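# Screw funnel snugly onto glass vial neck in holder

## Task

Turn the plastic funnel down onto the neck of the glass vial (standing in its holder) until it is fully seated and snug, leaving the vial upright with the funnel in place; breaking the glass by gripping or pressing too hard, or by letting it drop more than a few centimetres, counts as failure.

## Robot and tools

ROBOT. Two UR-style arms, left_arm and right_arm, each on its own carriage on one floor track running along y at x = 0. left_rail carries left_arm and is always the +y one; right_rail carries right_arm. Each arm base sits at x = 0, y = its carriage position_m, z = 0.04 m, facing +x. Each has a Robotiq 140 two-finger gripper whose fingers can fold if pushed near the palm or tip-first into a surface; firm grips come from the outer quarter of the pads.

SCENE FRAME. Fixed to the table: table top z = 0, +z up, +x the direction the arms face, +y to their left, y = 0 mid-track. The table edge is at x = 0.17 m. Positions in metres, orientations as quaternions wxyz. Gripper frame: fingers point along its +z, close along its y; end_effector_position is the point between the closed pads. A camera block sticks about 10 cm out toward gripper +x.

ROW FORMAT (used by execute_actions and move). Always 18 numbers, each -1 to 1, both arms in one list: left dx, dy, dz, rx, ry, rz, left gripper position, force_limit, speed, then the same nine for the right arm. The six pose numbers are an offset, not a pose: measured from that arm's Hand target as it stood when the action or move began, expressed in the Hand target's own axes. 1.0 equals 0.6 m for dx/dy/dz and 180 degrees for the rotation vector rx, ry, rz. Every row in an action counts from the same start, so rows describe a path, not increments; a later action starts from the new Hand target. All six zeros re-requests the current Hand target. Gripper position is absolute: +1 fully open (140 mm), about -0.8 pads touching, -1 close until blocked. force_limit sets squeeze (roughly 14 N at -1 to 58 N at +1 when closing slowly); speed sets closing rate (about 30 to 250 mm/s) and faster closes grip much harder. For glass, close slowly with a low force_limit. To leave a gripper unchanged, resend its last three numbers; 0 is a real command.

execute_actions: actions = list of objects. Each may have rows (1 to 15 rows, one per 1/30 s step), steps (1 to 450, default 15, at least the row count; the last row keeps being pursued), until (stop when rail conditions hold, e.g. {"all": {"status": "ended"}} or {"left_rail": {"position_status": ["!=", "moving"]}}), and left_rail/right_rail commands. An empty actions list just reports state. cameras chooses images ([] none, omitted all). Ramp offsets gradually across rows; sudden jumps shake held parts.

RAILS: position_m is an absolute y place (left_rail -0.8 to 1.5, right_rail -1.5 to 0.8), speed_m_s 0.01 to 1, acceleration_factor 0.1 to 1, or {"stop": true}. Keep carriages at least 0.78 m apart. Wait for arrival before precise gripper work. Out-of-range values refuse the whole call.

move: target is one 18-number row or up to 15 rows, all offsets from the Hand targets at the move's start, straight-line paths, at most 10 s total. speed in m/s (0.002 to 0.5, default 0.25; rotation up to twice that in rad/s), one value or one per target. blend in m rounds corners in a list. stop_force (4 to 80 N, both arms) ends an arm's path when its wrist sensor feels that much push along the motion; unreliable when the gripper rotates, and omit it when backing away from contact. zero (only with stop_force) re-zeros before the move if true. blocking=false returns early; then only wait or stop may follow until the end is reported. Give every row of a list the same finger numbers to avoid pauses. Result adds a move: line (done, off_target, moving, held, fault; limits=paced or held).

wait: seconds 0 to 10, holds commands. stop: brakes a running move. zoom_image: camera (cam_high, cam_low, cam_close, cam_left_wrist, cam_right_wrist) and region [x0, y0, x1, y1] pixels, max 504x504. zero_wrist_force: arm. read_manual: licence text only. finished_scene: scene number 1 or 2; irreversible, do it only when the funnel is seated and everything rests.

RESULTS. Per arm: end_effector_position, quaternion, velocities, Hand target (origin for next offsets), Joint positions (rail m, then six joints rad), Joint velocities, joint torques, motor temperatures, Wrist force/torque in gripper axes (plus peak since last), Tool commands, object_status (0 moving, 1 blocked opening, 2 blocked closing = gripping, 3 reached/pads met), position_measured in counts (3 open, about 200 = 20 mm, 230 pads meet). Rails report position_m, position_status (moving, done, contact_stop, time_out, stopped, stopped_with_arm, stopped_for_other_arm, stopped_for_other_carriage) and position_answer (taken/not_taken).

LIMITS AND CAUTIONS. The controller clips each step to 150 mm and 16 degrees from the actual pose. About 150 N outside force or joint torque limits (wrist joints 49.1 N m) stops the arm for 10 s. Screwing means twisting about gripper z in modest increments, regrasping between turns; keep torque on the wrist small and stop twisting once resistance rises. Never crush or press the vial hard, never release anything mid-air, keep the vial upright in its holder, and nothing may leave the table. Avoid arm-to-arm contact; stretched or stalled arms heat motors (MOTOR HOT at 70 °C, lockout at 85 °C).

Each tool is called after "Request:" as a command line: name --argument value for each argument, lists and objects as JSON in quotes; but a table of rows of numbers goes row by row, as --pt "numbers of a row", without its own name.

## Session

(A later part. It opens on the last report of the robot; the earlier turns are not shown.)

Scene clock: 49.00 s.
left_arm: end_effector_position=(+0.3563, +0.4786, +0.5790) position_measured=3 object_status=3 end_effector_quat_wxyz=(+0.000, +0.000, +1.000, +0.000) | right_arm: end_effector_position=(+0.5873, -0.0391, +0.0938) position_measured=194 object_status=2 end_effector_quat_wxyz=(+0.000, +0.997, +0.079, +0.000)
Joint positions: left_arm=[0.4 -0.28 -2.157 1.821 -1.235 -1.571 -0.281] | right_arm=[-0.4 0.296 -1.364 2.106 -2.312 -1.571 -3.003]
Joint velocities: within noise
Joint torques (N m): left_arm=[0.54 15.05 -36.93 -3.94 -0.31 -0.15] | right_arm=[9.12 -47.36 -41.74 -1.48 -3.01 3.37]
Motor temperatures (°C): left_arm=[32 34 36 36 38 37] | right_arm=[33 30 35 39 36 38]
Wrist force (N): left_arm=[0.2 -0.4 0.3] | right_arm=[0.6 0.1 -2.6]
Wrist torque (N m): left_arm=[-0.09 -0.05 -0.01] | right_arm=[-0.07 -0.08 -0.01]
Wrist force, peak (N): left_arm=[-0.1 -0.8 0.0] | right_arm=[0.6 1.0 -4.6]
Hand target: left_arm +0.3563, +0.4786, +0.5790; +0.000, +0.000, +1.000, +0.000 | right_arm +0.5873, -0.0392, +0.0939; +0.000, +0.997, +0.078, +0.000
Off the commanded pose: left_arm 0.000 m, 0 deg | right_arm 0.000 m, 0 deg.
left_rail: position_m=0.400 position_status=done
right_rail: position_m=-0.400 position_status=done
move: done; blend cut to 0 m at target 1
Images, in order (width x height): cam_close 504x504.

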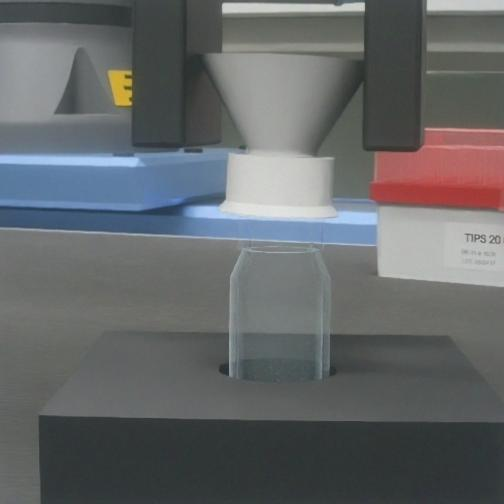

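Request:
move --pt "0 0 0 0 0 0 1 1 1 0.0008 -0.0012 0.0006 0 0 0.25 -1 -0.8 -1" --pt "0 0 0 0 0 0 1 1 1 0.0024 -0.0012 0.0012 0 0 0.5 -1 -0.8 -1" --pt "0 0 0 0 0 0 1 1 1 0.0038 0.0006 0.0022 0 0 0.9 -1 -0.8 -1" --cameras '["cam_close"]' --speed 0.5

Request:
zoom_image --camera "cam_close" --region '[180, 70, 380, 270]'

Scene clock: 54.77 s.
left_arm: end_effector_position=(+0.3563, +0.4786, +0.5790) position_measured=3 object_status=3 end_effector_quat_wxyz=(+0.000, +0.000, +1.000, +0.000) | right_arm: end_effector_position=(+0.5896, -0.0392, +0.0925) position_measured=194 object_status=2 end_effector_quat_wxyz=(+0.000, -0.233, +0.972, +0.000)
Joint positions: left_arm=[0.4 -0.28 -2.157 1.821 -1.235 -1.571 -0.28] | right_arm=[-0.4 0.295 -1.36 2.103 -2.314 -1.571 -0.177]
Joint velocities: within noise
Joint torques (N m): left_arm=[-0.3 13.73 -37.78 -4.04 -0.67 -0.29] | right_arm=[6.81 -45.84 -39.5 -1.03 -3.02 3.34]
Motor temperatures (°C): left_arm=[32 34 36 36 38 37] | right_arm=[33 30 35 39 36 38]
Wrist force (N): left_arm=[0.2 -0.3 0.2] | right_arm=[0.2 -0.2 -5.2]
Wrist torque (N m): left_arm=[-0.06 -0.04 0.00] | right_arm=[-0.13 -0.03 0.02]
Wrist force, peak (N): left_arm=[0.6 -0.4 0.6] | right_arm=[0.9 -0.7 -7.1]
Hand target: left_arm +0.3563, +0.4786, +0.5790; +0.000, +0.000, +1.000, +0.000 | right_arm +0.5896, -0.0391, +0.0925; +0.000, -0.233, +0.972, +0.000
Off the commanded pose: left_arm 0.000 m, 0 deg | right_arm 0.000 m, 0 deg.
left_rail: position_m=0.400 position_status=done
right_rail: position_m=-0.400 position_status=done
move: done
Images, in order (width x height): cam_close 504x504.

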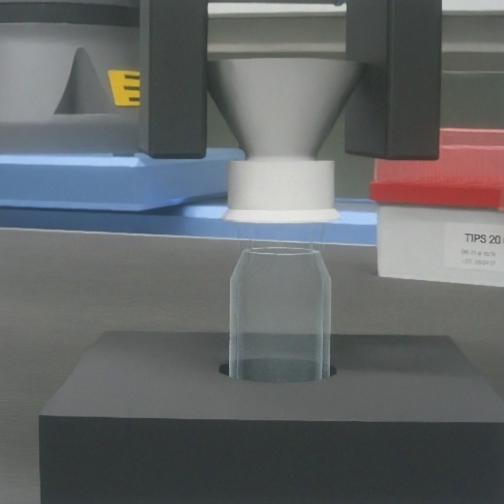

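Scaled by 2.520 from the camera's 504x504 image, which has a finer 720x720 frame.

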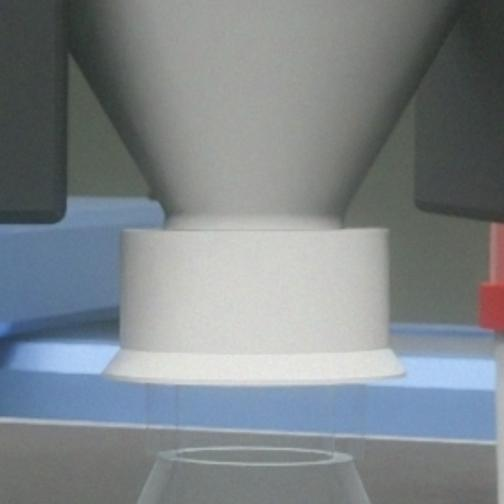

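Request:
move --pt "0 0 0 0 0 0 1 1 1 0.0008 -0.0012 0.0003 0 0 0.25 -1 -0.8 -1" --pt "0 0 0 0 0 0 1 1 1 0.0024 -0.0012 0.0007 0 0 0.5 -1 -0.8 -1" --pt "0 0 0 0 0 0 1 1 1 0.0038 0.0006 0.0013 0 0 0.9 -1 -0.8 -1" --cameras '["cam_close"]' --speed 0.5

Request:
zoom_image --camera "cam_close" --region '[180, 70, 380, 270]'

Scene clock: 60.20 s.
left_arm: end_effector_position=(+0.3563, +0.4786, +0.5790) position_measured=3 object_status=3 end_effector_quat_wxyz=(+0.000, +0.000, +1.000, +0.000) | right_arm: end_effector_position=(+0.5874, -0.0399, +0.0918) position_measured=194 object_status=2 end_effector_quat_wxyz=(+0.000, +0.924, +0.383, +0.000)
Joint positions: left_arm=[0.4 -0.28 -2.157 1.821 -1.235 -1.571 -0.281] | right_arm=[-0.4 0.294 -1.362 2.108 -2.317 -1.571 2.651]
Joint velocities: within noise
Joint torques (N m): left_arm=[-1.91 15.86 -37.91 -3.92 -1.1 -0.51] | right_arm=[7.76 -47.73 -41.38 -1.68 -3 2.69]
Motor temperatures (°C): left_arm=[32 34 36 36 38 37] | right_arm=[33 30 35 39 36 38]
Wrist force (N): left_arm=[0.4 -0.1 0.3] | right_arm=[0.3 -0.3 -1.1]
Wrist torque (N m): left_arm=[-0.01 -0.09 -0.01] | right_arm=[-0.11 0.00 0.01]
Wrist force, peak (N): left_arm=[0.5 -0.5 0.5] | right_arm=[0.5 -0.3 -6.7]
Hand target: left_arm +0.3563, +0.4786, +0.5790; +0.000, +0.000, +1.000, +0.000 | right_arm +0.5874, -0.0399, +0.0918; +0.000, +0.924, +0.383, +0.000
Off the commanded pose: left_arm 0.000 m, 0 deg | right_arm 0.000 m, 0 deg.
left_rail: position_m=0.400 position_status=done
right_rail: position_m=-0.400 position_status=done
move: done
Images, in order (width x height): cam_close 504x504.

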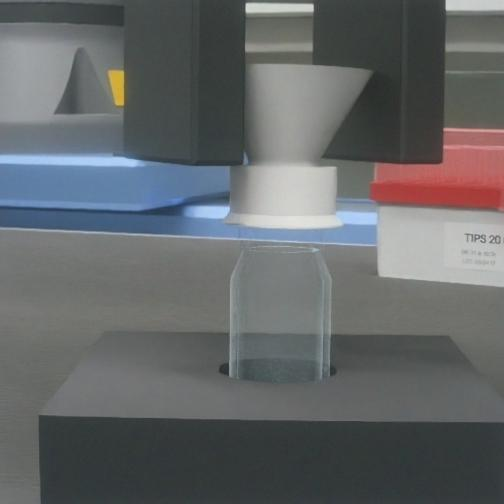

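Scaled by 2.520 from the camera's 504x504 image, which has a finer 720x720 frame.

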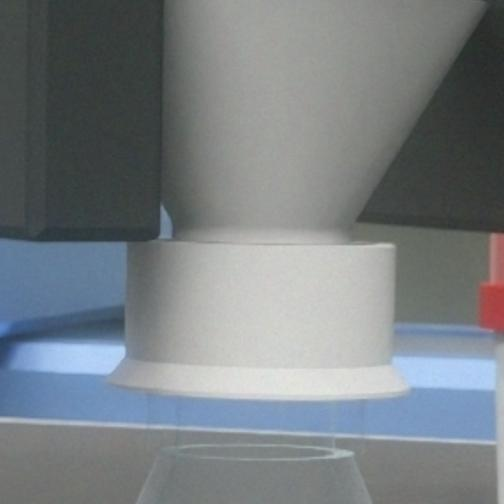

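Request:
move --pt "0 0 0 0 0 0 1 1 1 0.0008 -0.0012 0.0005 0 0 0.25 -1 -0.8 -1" --pt "0 0 0 0 0 0 1 1 1 0.0024 -0.0012 0.0009 0 0 0.5 -1 -0.8 -1" --pt "0 0 0 0 0 0 1 1 1 0.0038 0.0006 0.0016 0 0 0.9 -1 -0.8 -1" --cameras '["cam_close"]' --speed 0.5

Request:
zoom_image --camera "cam_close" --region '[180, 70, 380, 270]'

Scene clock: 65.37 s.
left_arm: end_effector_position=(+0.3563, +0.4786, +0.5790) position_measured=3 object_status=3 end_effector_quat_wxyz=(+0.000, +0.000, +1.000, +0.000) | right_arm: end_effector_position=(+0.5893, -0.0385, +0.0908) position_measured=194 object_status=2 end_effector_quat_wxyz=(+0.000, -0.523, +0.853, +0.000)
Joint positions: left_arm=[0.4 -0.28 -2.157 1.821 -1.235 -1.571 -0.28] | right_arm=[-0.4 0.296 -1.358 2.104 -2.317 -1.571 5.479]
Joint velocities: within noise
Joint torques (N m): left_arm=[-0.09 14.57 -37.56 -3.95 -0.91 -0.28] | right_arm=[6.94 -48.69 -41.92 -1.59 -2.97 2.44]
Motor temperatures (°C): left_arm=[32 34 36 36 38 37] | right_arm=[33 30 35 39 36 38]
Wrist force (N): left_arm=[0.0 -0.2 0.4] | right_arm=[-0.2 -0.6 -0.2]
Wrist torque (N m): left_arm=[-0.04 0.01 0.00] | right_arm=[-0.07 0.03 0.01]
Wrist force, peak (N): left_arm=[0.2 -0.4 0.7] | right_arm=[0.6 0.5 -3.4]
Hand target: left_arm +0.3563, +0.4786, +0.5790; +0.000, +0.000, +1.000, +0.000 | right_arm +0.5893, -0.0385, +0.0908; +0.000, -0.522, +0.853, +0.000
Off the commanded pose: left_arm 0.000 m, 0 deg | right_arm 0.000 m, 0 deg.
left_rail: position_m=0.400 position_status=done
right_rail: position_m=-0.400 position_status=done
move: done
Images, in order (width x height): cam_close 504x504.

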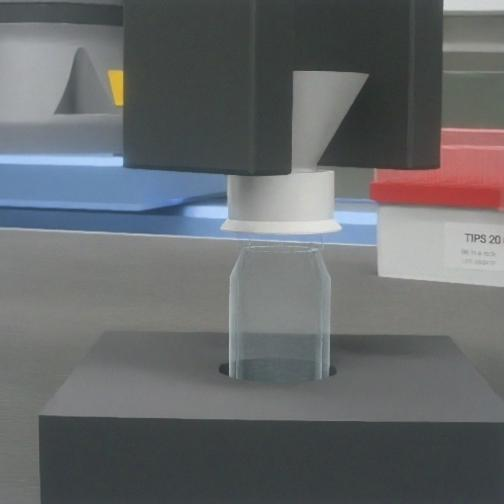

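Scaled by 2.520 from the camera's 504x504 image, which has a finer 720x720 frame.

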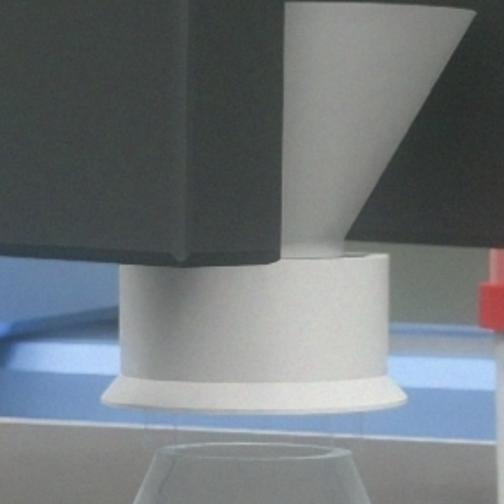

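Request:
move --pt "0 0 0 0 0 0 1 1 1 0 0 0 0 0 0 -0.2 -0.8 -0.6" --pt "0 0 0 0 0 0 1 1 1 0.0018 0.0006 0 0 0 -0.9 -0.2 -0.8 -0.6" --pt "0 0 0 0 0 0 1 1 1 0.0018 0.0006 0 0 0 0.2 -0.2 -0.8 -0.6" --pt "0 0 0 0 0 0 1 1 1 0.0018 0.0006 0 0 0 -0.7 -0.2 -0.8 -0.6" --cameras '["cam_close"]' --speed 0.5

Request:
move --target '[0,0,0,0,0,0,1,1,1,0,0,0,0,0,0,-1,-0.2,-1]' --cameras '["cam_close","cam_right_wrist"]'

Scene clock: 78.27 s.
left_arm: end_effector_position=(+0.3563, +0.4786, +0.5790) position_measured=3 object_status=3 end_effector_quat_wxyz=(+0.000, +0.000, +1.000, +0.000) | right_arm: end_effector_position=(+0.5884, -0.0393, +0.0908) position_measured=154 object_status=3 end_effector_quat_wxyz=(+0.000, +0.997, +0.078, +0.000)
Joint positions: left_arm=[0.4 -0.28 -2.157 1.821 -1.235 -1.571 -0.28] | right_arm=[-0.4 0.295 -1.359 2.106 -2.318 -1.571 -3.004]
Joint velocities: within noise
Joint torques (N m): left_arm=[-1.14 15.26 -39.24 -3.81 -0.88 -0.29] | right_arm=[-13.62 -77.21 -30.16 -1.86 3.72 -3.35]
Motor temperatures (°C): left_arm=[32 34 36 36 38 37] | right_arm=[33 30 35 39 36 38]
Wrist force (N): left_arm=[0.2 0.0 0.2] | right_arm=[0.2 -0.4 0.8]
Wrist torque (N m): left_arm=[-0.01 -0.03 0.00] | right_arm=[-0.13 -0.03 -0.01]
Wrist force, peak (N): left_arm=[0.1 -0.3 1.0] | right_arm=[1.0 -0.8 -0.6]
Hand target: left_arm +0.3563, +0.4786, +0.5790; +0.000, +0.000, +1.000, +0.000 | right_arm +0.5885, -0.0393, +0.0908; +0.000, +0.997, +0.078, +0.000
Off the commanded pose: left_arm 0.000 m, 0 deg | right_arm 0.000 m, 0 deg.
left_rail: position_m=0.400 position_status=done
right_rail: position_m=-0.400 position_status=done
move: done
Images, in order (width x height): cam_close 504x504.

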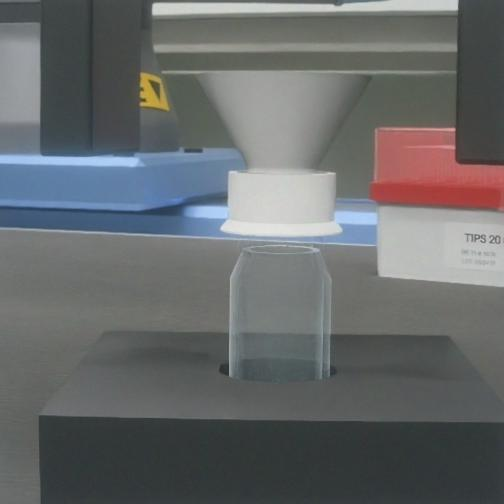

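Scene clock: 79.47 s.
left_arm: end_effector_position=(+0.3563, +0.4786, +0.5790) position_measured=3 object_status=3 end_effector_quat_wxyz=(+0.000, +0.000, +1.000, +0.000) | right_arm: end_effector_position=(+0.5885, -0.0393, +0.0908) position_measured=194 object_status=0 end_effector_quat_wxyz=(+0.000, +0.997, +0.078, +0.000)
Joint positions: left_arm=[0.4 -0.28 -2.157 1.821 -1.235 -1.571 -0.281] | right_arm=[-0.4 0.295 -1.359 2.106 -2.318 -1.571 -3.004]
Joint velocities: within noise
Joint torques (N m): left_arm=[-1.78 14.92 -38.4 -4.04 -1.3 -0.41] | right_arm=[-14.09 -77.9 -32.3 -2.73 3.77 -3.24]
Motor temperatures (°C): left_arm=[32 34 36 36 38 37] | right_arm=[33 30 35 39 36 38]
Wrist force (N): left_arm=[0.3 0.1 0.6] | right_arm=[0.0 0.2 -1.3]
Wrist torque (N m): left_arm=[0.03 -0.05 0.00] | right_arm=[0.00 -0.01 0.00]
Wrist force, peak (N): left_arm=[0.0 -0.1 0.8] | right_arm=[0.0 0.2 -1.3]
Hand target: left_arm +0.3563, +0.4786, +0.5790; +0.000, +0.000, +1.000, +0.000 | right_arm +0.5885, -0.0393, +0.0908; +0.000, +0.997, +0.078, +0.000
Off the commanded pose: left_arm 0.000 m, 0 deg | right_arm 0.000 m, 0 deg.
left_rail: position_m=0.400 position_status=done
right_rail: position_m=-0.400 position_status=done
move: done
Images, in order (width x height): cam_close 504x504, cam_right_wrist 672x504.

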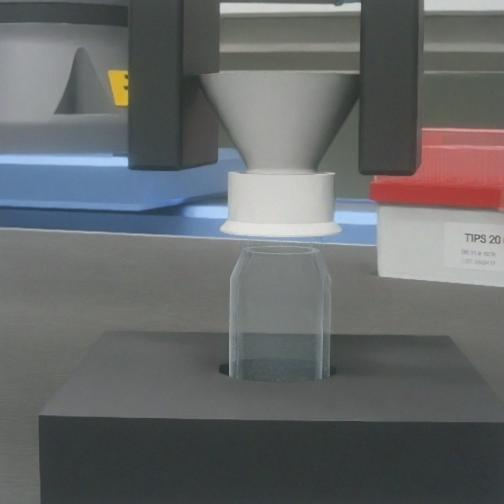

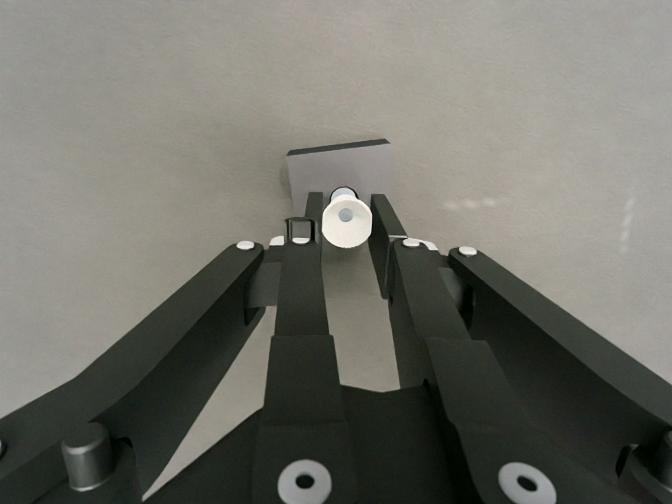

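Request:
move --pt "0 0 0 0 0 0 1 1 1 0 0 0.0014 0 0 0.9 -1 -0.2 -1" --pt "0 0 0 0 0 0 1 1 1 0 0 0.0026 0 0 -0.2 -1 -0.2 -1" --cameras '["cam_close"]' --speed 0.5

Request:
zoom_image --camera "cam_close" --region '[180, 70, 380, 270]'

Scene clock: 86.97 s.
left_arm: end_effector_position=(+0.3563, +0.4786, +0.5790) position_measured=3 object_status=3 end_effector_quat_wxyz=(+0.000, +0.000, +1.000, +0.000) | right_arm: end_effector_position=(+0.5885, -0.0393, +0.0892) position_measured=194 object_status=2 end_effector_quat_wxyz=(+0.000, +0.924, +0.383, +0.000)
Joint positions: left_arm=[0.4 -0.28 -2.157 1.821 -1.235 -1.571 -0.28] | right_arm=[-0.4 0.295 -1.357 2.107 -2.321 -1.571 2.651]
Joint velocities: within noise
Joint torques (N m): left_arm=[0.16 16.33 -38.32 -4.04 -0.73 -0.73] | right_arm=[7.35 -46.34 -40.82 -1.19 -2.84 3.3]
Motor temperatures (°C): left_arm=[32 34 36 36 38 37] | right_arm=[33 30 35 39 36 38]
Wrist force (N): left_arm=[0.1 0.2 0.1] | right_arm=[0.0 0.5 -3.1]
Wrist torque (N m): left_arm=[0.04 -0.02 0.00] | right_arm=[-0.06 -0.03 -0.02]
Wrist force, peak (N): left_arm=[0.6 -0.1 0.7] | right_arm=[-0.2 0.8 -4.6]
Hand target: left_arm +0.3563, +0.4786, +0.5790; +0.000, +0.000, +1.000, +0.000 | right_arm +0.5885, -0.0393, +0.0892; +0.000, +0.924, +0.383, +0.000
Off the commanded pose: left_arm 0.000 m, 0 deg | right_arm 0.000 m, 0 deg.
left_rail: position_m=0.400 position_status=done
right_rail: position_m=-0.400 position_status=done
move: done
Images, in order (width x height): cam_close 504x504.

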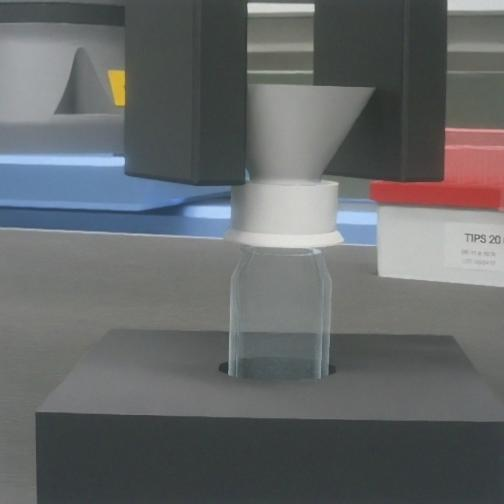

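Scaled by 2.520 from the camera's 504x504 image, which has a finer 720x720 frame.

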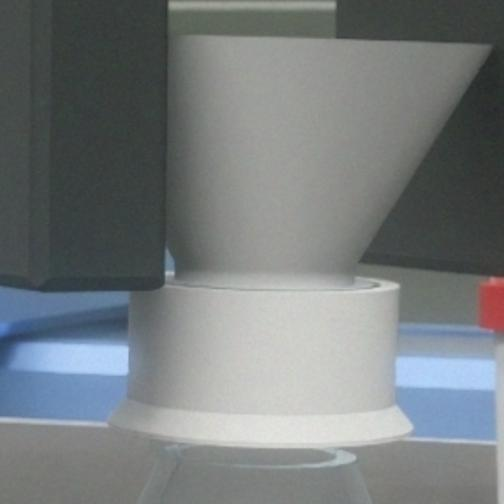

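Request:
move --target '[0,0,0,0,0,0,1,1,1,0,0,0.0012,0,0,0.9,-1,-0.2,-1]' --cameras '["cam_close"]' --speed 0.5

Request:
zoom_image --camera "cam_close" --region '[180, 70, 380, 270]'

Scene clock: 91.00 s.
left_arm: end_effector_position=(+0.3563, +0.4786, +0.5790) position_measured=3 object_status=3 end_effector_quat_wxyz=(+0.000, +0.000, +1.000, +0.000) | right_arm: end_effector_position=(+0.5885, -0.0393, +0.0885) position_measured=194 object_status=2 end_effector_quat_wxyz=(+0.000, -0.523, +0.853, +0.000)
Joint positions: left_arm=[0.4 -0.28 -2.157 1.821 -1.235 -1.571 -0.28] | right_arm=[-0.4 0.295 -1.356 2.108 -2.323 -1.571 5.478]
Joint velocities: within noise
Joint torques (N m): left_arm=[-0.38 14.17 -38.21 -4.12 -0.99 -0.58] | right_arm=[7.58 -43.88 -38.15 -0.9 -3.16 3.54]
Motor temperatures (°C): left_arm=[32 34 36 36 38 37] | right_arm=[33 30 35 39 36 38]
Wrist force (N): left_arm=[0.0 0.0 0.4] | right_arm=[0.4 0.4 -7.5]
Wrist torque (N m): left_arm=[0.00 0.00 0.00] | right_arm=[-0.01 -0.05 -0.05]
Wrist force, peak (N): left_arm=[0.5 -0.3 0.6] | right_arm=[0.6 -0.3 -9.2]
Hand target: left_arm +0.3563, +0.4786, +0.5790; +0.000, +0.000, +1.000, +0.000 | right_arm +0.5885, -0.0393, +0.0885; +0.000, -0.522, +0.853, +0.000
Off the commanded pose: left_arm 0.000 m, 0 deg | right_arm 0.000 m, 0 deg.
left_rail: position_m=0.400 position_status=done
right_rail: position_m=-0.400 position_status=done
move: done
Images, in order (width x height): cam_close 504x504.

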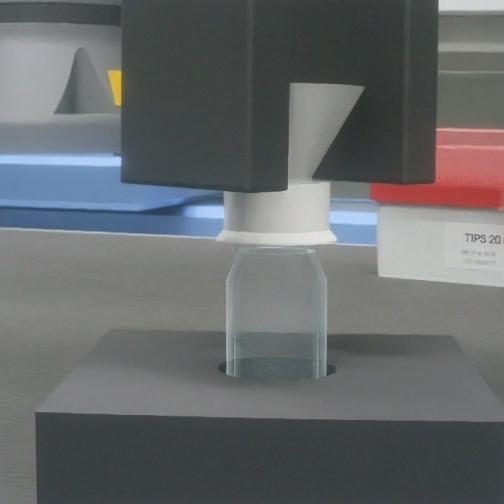

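Scaled by 2.520 from the camera's 504x504 image, which has a finer 720x720 frame.

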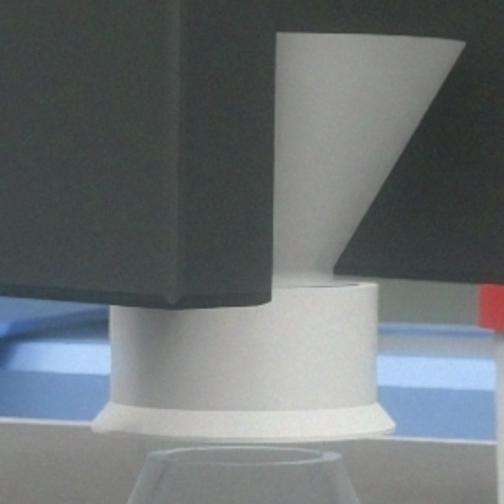

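Request:
move --pt "0 0 0 0 0 0 1 1 1 0 0 -0.0008 0 0 0 -0.98 0 -1" --pt "0 0 0 0 0 0 1 1 1 0 0 -0.0008 0 0 0.21 -0.98 0 -1" --cameras '["cam_close","cam_right_wrist"]' --speed 0.3

Request:
zoom_image --camera "cam_close" --region '[180, 70, 380, 270]'

Scene clock: 94.30 s.
left_arm: end_effector_position=(+0.3563, +0.4786, +0.5790) position_measured=3 object_status=3 end_effector_quat_wxyz=(+0.000, +0.000, +1.000, +0.000) | right_arm: end_effector_position=(+0.5885, -0.0393, +0.0890) position_measured=196 object_status=2 end_effector_quat_wxyz=(+0.000, -0.218, +0.976, +0.000)
Joint positions: left_arm=[0.4 -0.28 -2.157 1.821 -1.235 -1.571 -0.281] | right_arm=[-0.4 0.295 -1.357 2.108 -2.322 -1.571 6.138]
Joint velocities: within noise
Joint torques (N m): left_arm=[-0.11 14.19 -38.78 -4.42 -0.91 -0.28] | right_arm=[8.94 -47.05 -41.87 -1.33 -2.76 2.49]
Motor temperatures (°C): left_arm=[32 34 36 36 38 37] | right_arm=[33 30 35 39 36 38]
Wrist force (N): left_arm=[0.1 -0.1 0.1] | right_arm=[0.2 -0.3 -1.0]
Wrist torque (N m): left_arm=[-0.03 -0.01 0.01] | right_arm=[-0.04 -0.11 0.01]
Wrist force, peak (N): left_arm=[0.3 -0.4 0.8] | right_arm=[0.9 0.2 -9.1]
Hand target: left_arm +0.3563, +0.4786, +0.5790; +0.000, +0.000, +1.000, +0.000 | right_arm +0.5885, -0.0393, +0.0890; +0.000, -0.218, +0.976, +0.000
Off the commanded pose: left_arm 0.000 m, 0 deg | right_arm 0.000 m, 0 deg.
left_rail: position_m=0.400 position_status=done
right_rail: position_m=-0.400 position_status=done
move: done
Images, in order (width x height): cam_close 504x504, cam_right_wrist 672x504.

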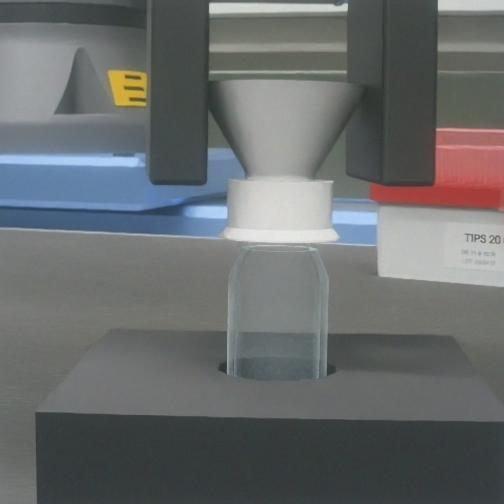

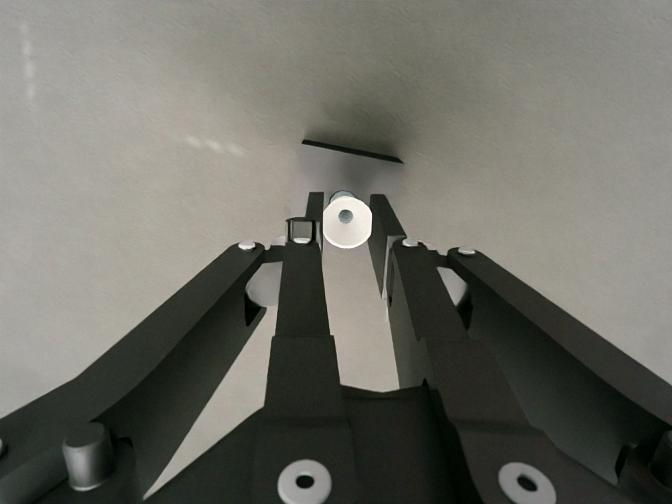

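Scaled by 2.520 from the camera's 504x504 image, which has a finer 720x720 frame.

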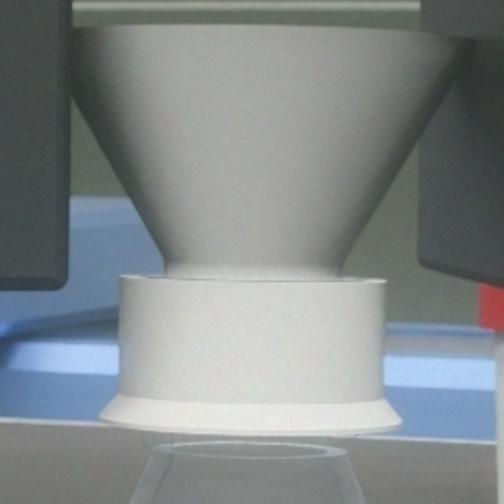

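Request:
move --pt "0 0 0 0 0 0 1 1 1 0 0 0.0004 0 0 0 -0.3 0 -0.5" --pt "0 0 0 0 0 0 1 1 1 0 0 0.0004 0 0 -0.9 -0.3 0 -0.5" --pt "0 0 0 0 0 0 1 1 1 0 0 0.0004 0 0 -0.9 -1 0 -1" --pt "0 0 0 0 0 0 1 1 1 0 0 0.0011 0 0 -0.1 -1 0 -1" --cameras '["cam_close"]' --speed 0.5

Request:
zoom_image --camera "cam_close" --region '[180, 70, 380, 270]'

Scene clock: 103.70 s.
left_arm: end_effector_position=(+0.3563, +0.4786, +0.5790) position_measured=3 object_status=3 end_effector_quat_wxyz=(+0.000, +0.000, +1.000, +0.000) | right_arm: end_effector_position=(+0.5885, -0.0393, +0.0883) position_measured=197 object_status=2 end_effector_quat_wxyz=(+0.000, -0.368, +0.930, +0.000)
Joint positions: left_arm=[0.4 -0.28 -2.157 1.821 -1.235 -1.571 -0.281] | right_arm=[-0.4 0.295 -1.356 2.108 -2.323 -1.571 5.824]
Joint velocities: within noise
Joint torques (N m): left_arm=[-0.42 15.72 -38.33 -4.57 -1.14 -0.65] | right_arm=[9.26 -43.23 -38.05 -0.64 -2.56 3.38]
Motor temperatures (°C): left_arm=[32 34 36 36 38 37] | right_arm=[33 30 35 39 36 38]
Wrist force (N): left_arm=[0.1 -0.1 0.2] | right_arm=[0.2 -1.6 -5.8]
Wrist torque (N m): left_arm=[-0.02 -0.02 0.00] | right_arm=[0.11 -0.08 -0.05]
Wrist force, peak (N): left_arm=[0.5 -0.2 0.8] | right_arm=[0.0 -2.9 -7.5]
Hand target: left_arm +0.3563, +0.4786, +0.5790; +0.000, +0.000, +1.000, +0.000 | right_arm +0.5885, -0.0393, +0.0883; +0.000, -0.368, +0.930, +0.000
Off the commanded pose: left_arm 0.000 m, 0 deg | right_arm 0.000 m, 0 deg.
left_rail: position_m=0.400 position_status=done
right_rail: position_m=-0.400 position_status=done
move: done
Images, in order (width x height): cam_close 504x504.

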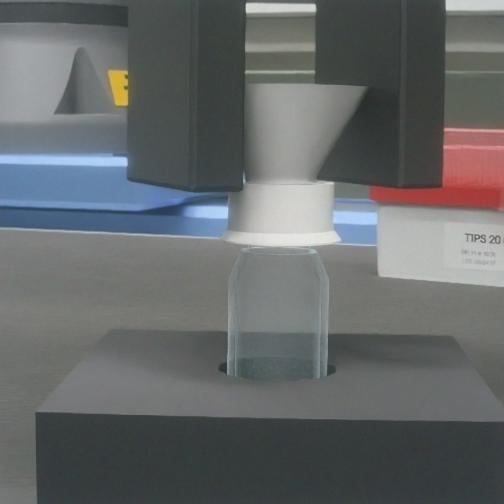

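Scaled by 2.520 from the camera's 504x504 image, which has a finer 720x720 frame.

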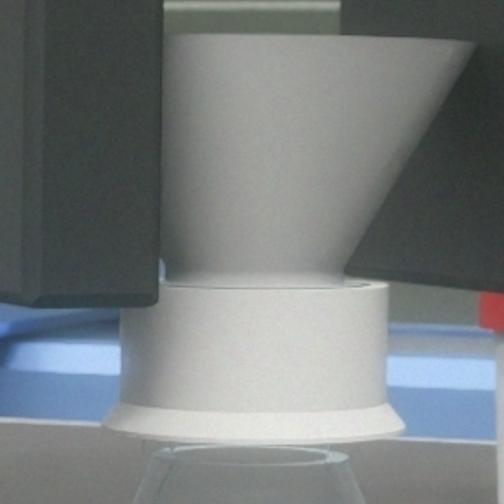

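Request:
move --pt "0 0 0 0 0 0 1 1 1 0 0 0.0018 0 0 0.12 -1 0 -1" --pt "0 0 0 0 0 0 1 1 1 0 0 0.0002 0 0 0.12 -1 0 -1" --cameras '["cam_close"]' --speed 0.3

Request:
move --pt "0 0 0 0 0 0 1 1 1 0 0 0 0 0 0 0 0 -0.6" --pt "0 0 0 0 0 0 1 1 1 0 0 -0.16 0 0 0 0 0 -0.6" --cameras '["cam_close"]'

Request:
zoom_image --camera "cam_close" --region '[180, 70, 380, 270]'

Scene clock: 107.03 s.
left_arm: end_effector_position=(+0.3563, +0.4786, +0.5790) position_measured=3 object_status=3 end_effector_quat_wxyz=(+0.000, +0.000, +1.000, +0.000) | right_arm: end_effector_position=(+0.5884, -0.0393, +0.0881) position_measured=197 object_status=2 end_effector_quat_wxyz=(+0.000, -0.187, +0.982, +0.000)
Joint positions: left_arm=[0.4 -0.28 -2.157 1.821 -1.235 -1.571 -0.281] | right_arm=[-0.4 0.295 -1.356 2.108 -2.323 -1.571 6.201]
Joint velocities: within noise
Joint torques (N m): left_arm=[-2.12 15.03 -38.89 -4.14 -1.18 -0.1] | right_arm=[6.02 -72.24 -38.24 -0.8 -2.89 3.08]
Motor temperatures (°C): left_arm=[32 34 36 36 38 37] | right_arm=[33 30 35 39 36 38]
Wrist force (N): left_arm=[-0.2 -0.1 0.4] | right_arm=[0.2 -0.1 -7.6]
Wrist torque (N m): left_arm=[-0.02 0.04 0.00] | right_arm=[-0.01 -0.03 -0.05]
Wrist force, peak (N): left_arm=[0.7 0.0 0.4] | right_arm=[0.4 -0.1 -20.3]
Hand target: left_arm +0.3563, +0.4786, +0.5790; +0.000, +0.000, +1.000, +0.000 | right_arm +0.5885, -0.0393, +0.0882; +0.000, -0.187, +0.982, +0.000
Off the commanded pose: left_arm 0.000 m, 0 deg | right_arm 0.000 m, 0 deg.
left_rail: position_m=0.400 position_status=done
right_rail: position_m=-0.400 position_status=done
move: done
Images, in order (width x height): cam_close 504x504.

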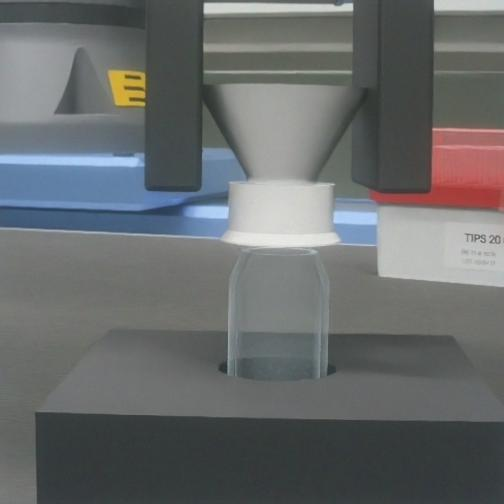

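Scene clock: 108.90 s.
left_arm: end_effector_position=(+0.3563, +0.4786, +0.5790) position_measured=3 object_status=3 end_effector_quat_wxyz=(+0.000, +0.000, +1.000, +0.000) | right_arm: end_effector_position=(+0.5884, -0.0393, +0.1841) position_measured=129 object_status=3 end_effector_quat_wxyz=(+0.000, -0.187, +0.982, +0.000)
Joint positions: left_arm=[0.4 -0.28 -2.157 1.821 -1.235 -1.571 -0.28] | right_arm=[-0.4 0.295 -1.465 2.028 -2.134 -1.571 6.201]
Joint velocities: within noise
Joint torques (N m): left_arm=[-3.16 14.17 -38.57 -4.87 -0.88 -0.18] | right_arm=[-11.95 -73.32 -47.56 -2.01 -1.17 -3.1]
Motor temperatures (°C): left_arm=[32 34 36 36 38 37] | right_arm=[33 30 35 39 36 38]
Wrist force (N): left_arm=[0.1 0.0 0.4] | right_arm=[-0.1 -0.1 0.1]
Wrist torque (N m): left_arm=[0.01 -0.02 0.00] | right_arm=[-0.06 0.02 0.02]
Wrist force, peak (N): left_arm=[-0.2 0.0 0.7] | right_arm=[0.2 -0.4 -7.0]
Hand target: left_arm +0.3563, +0.4786, +0.5790; +0.000, +0.000, +1.000, +0.000 | right_arm +0.5884, -0.0393, +0.1842; +0.000, -0.187, +0.982, +0.000
Off the commanded pose: left_arm 0.000 m, 0 deg | right_arm 0.000 m, 0 deg.
left_rail: position_m=0.400 position_status=done
right_rail: position_m=-0.400 position_status=done
move: done
Images, in order (width x height): cam_close 504x504.

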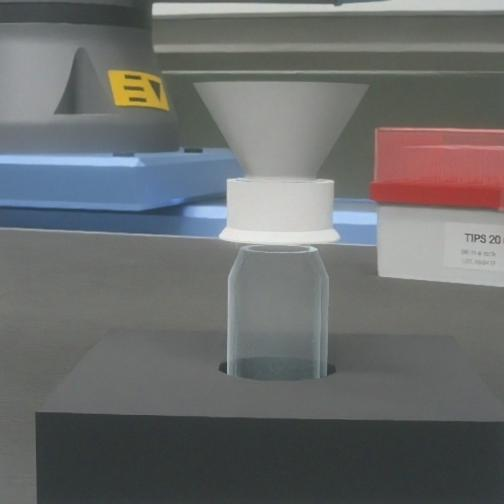

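Scaled by 2.520 from the camera's 504x504 image, which has a finer 720x720 frame.

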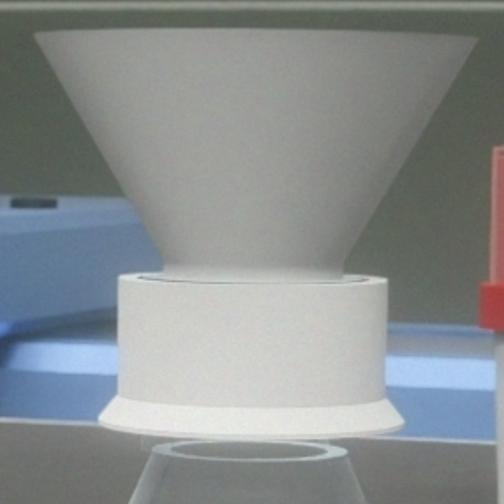

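Request:
finished_scene --scene 1

The scene is finished: the task was done.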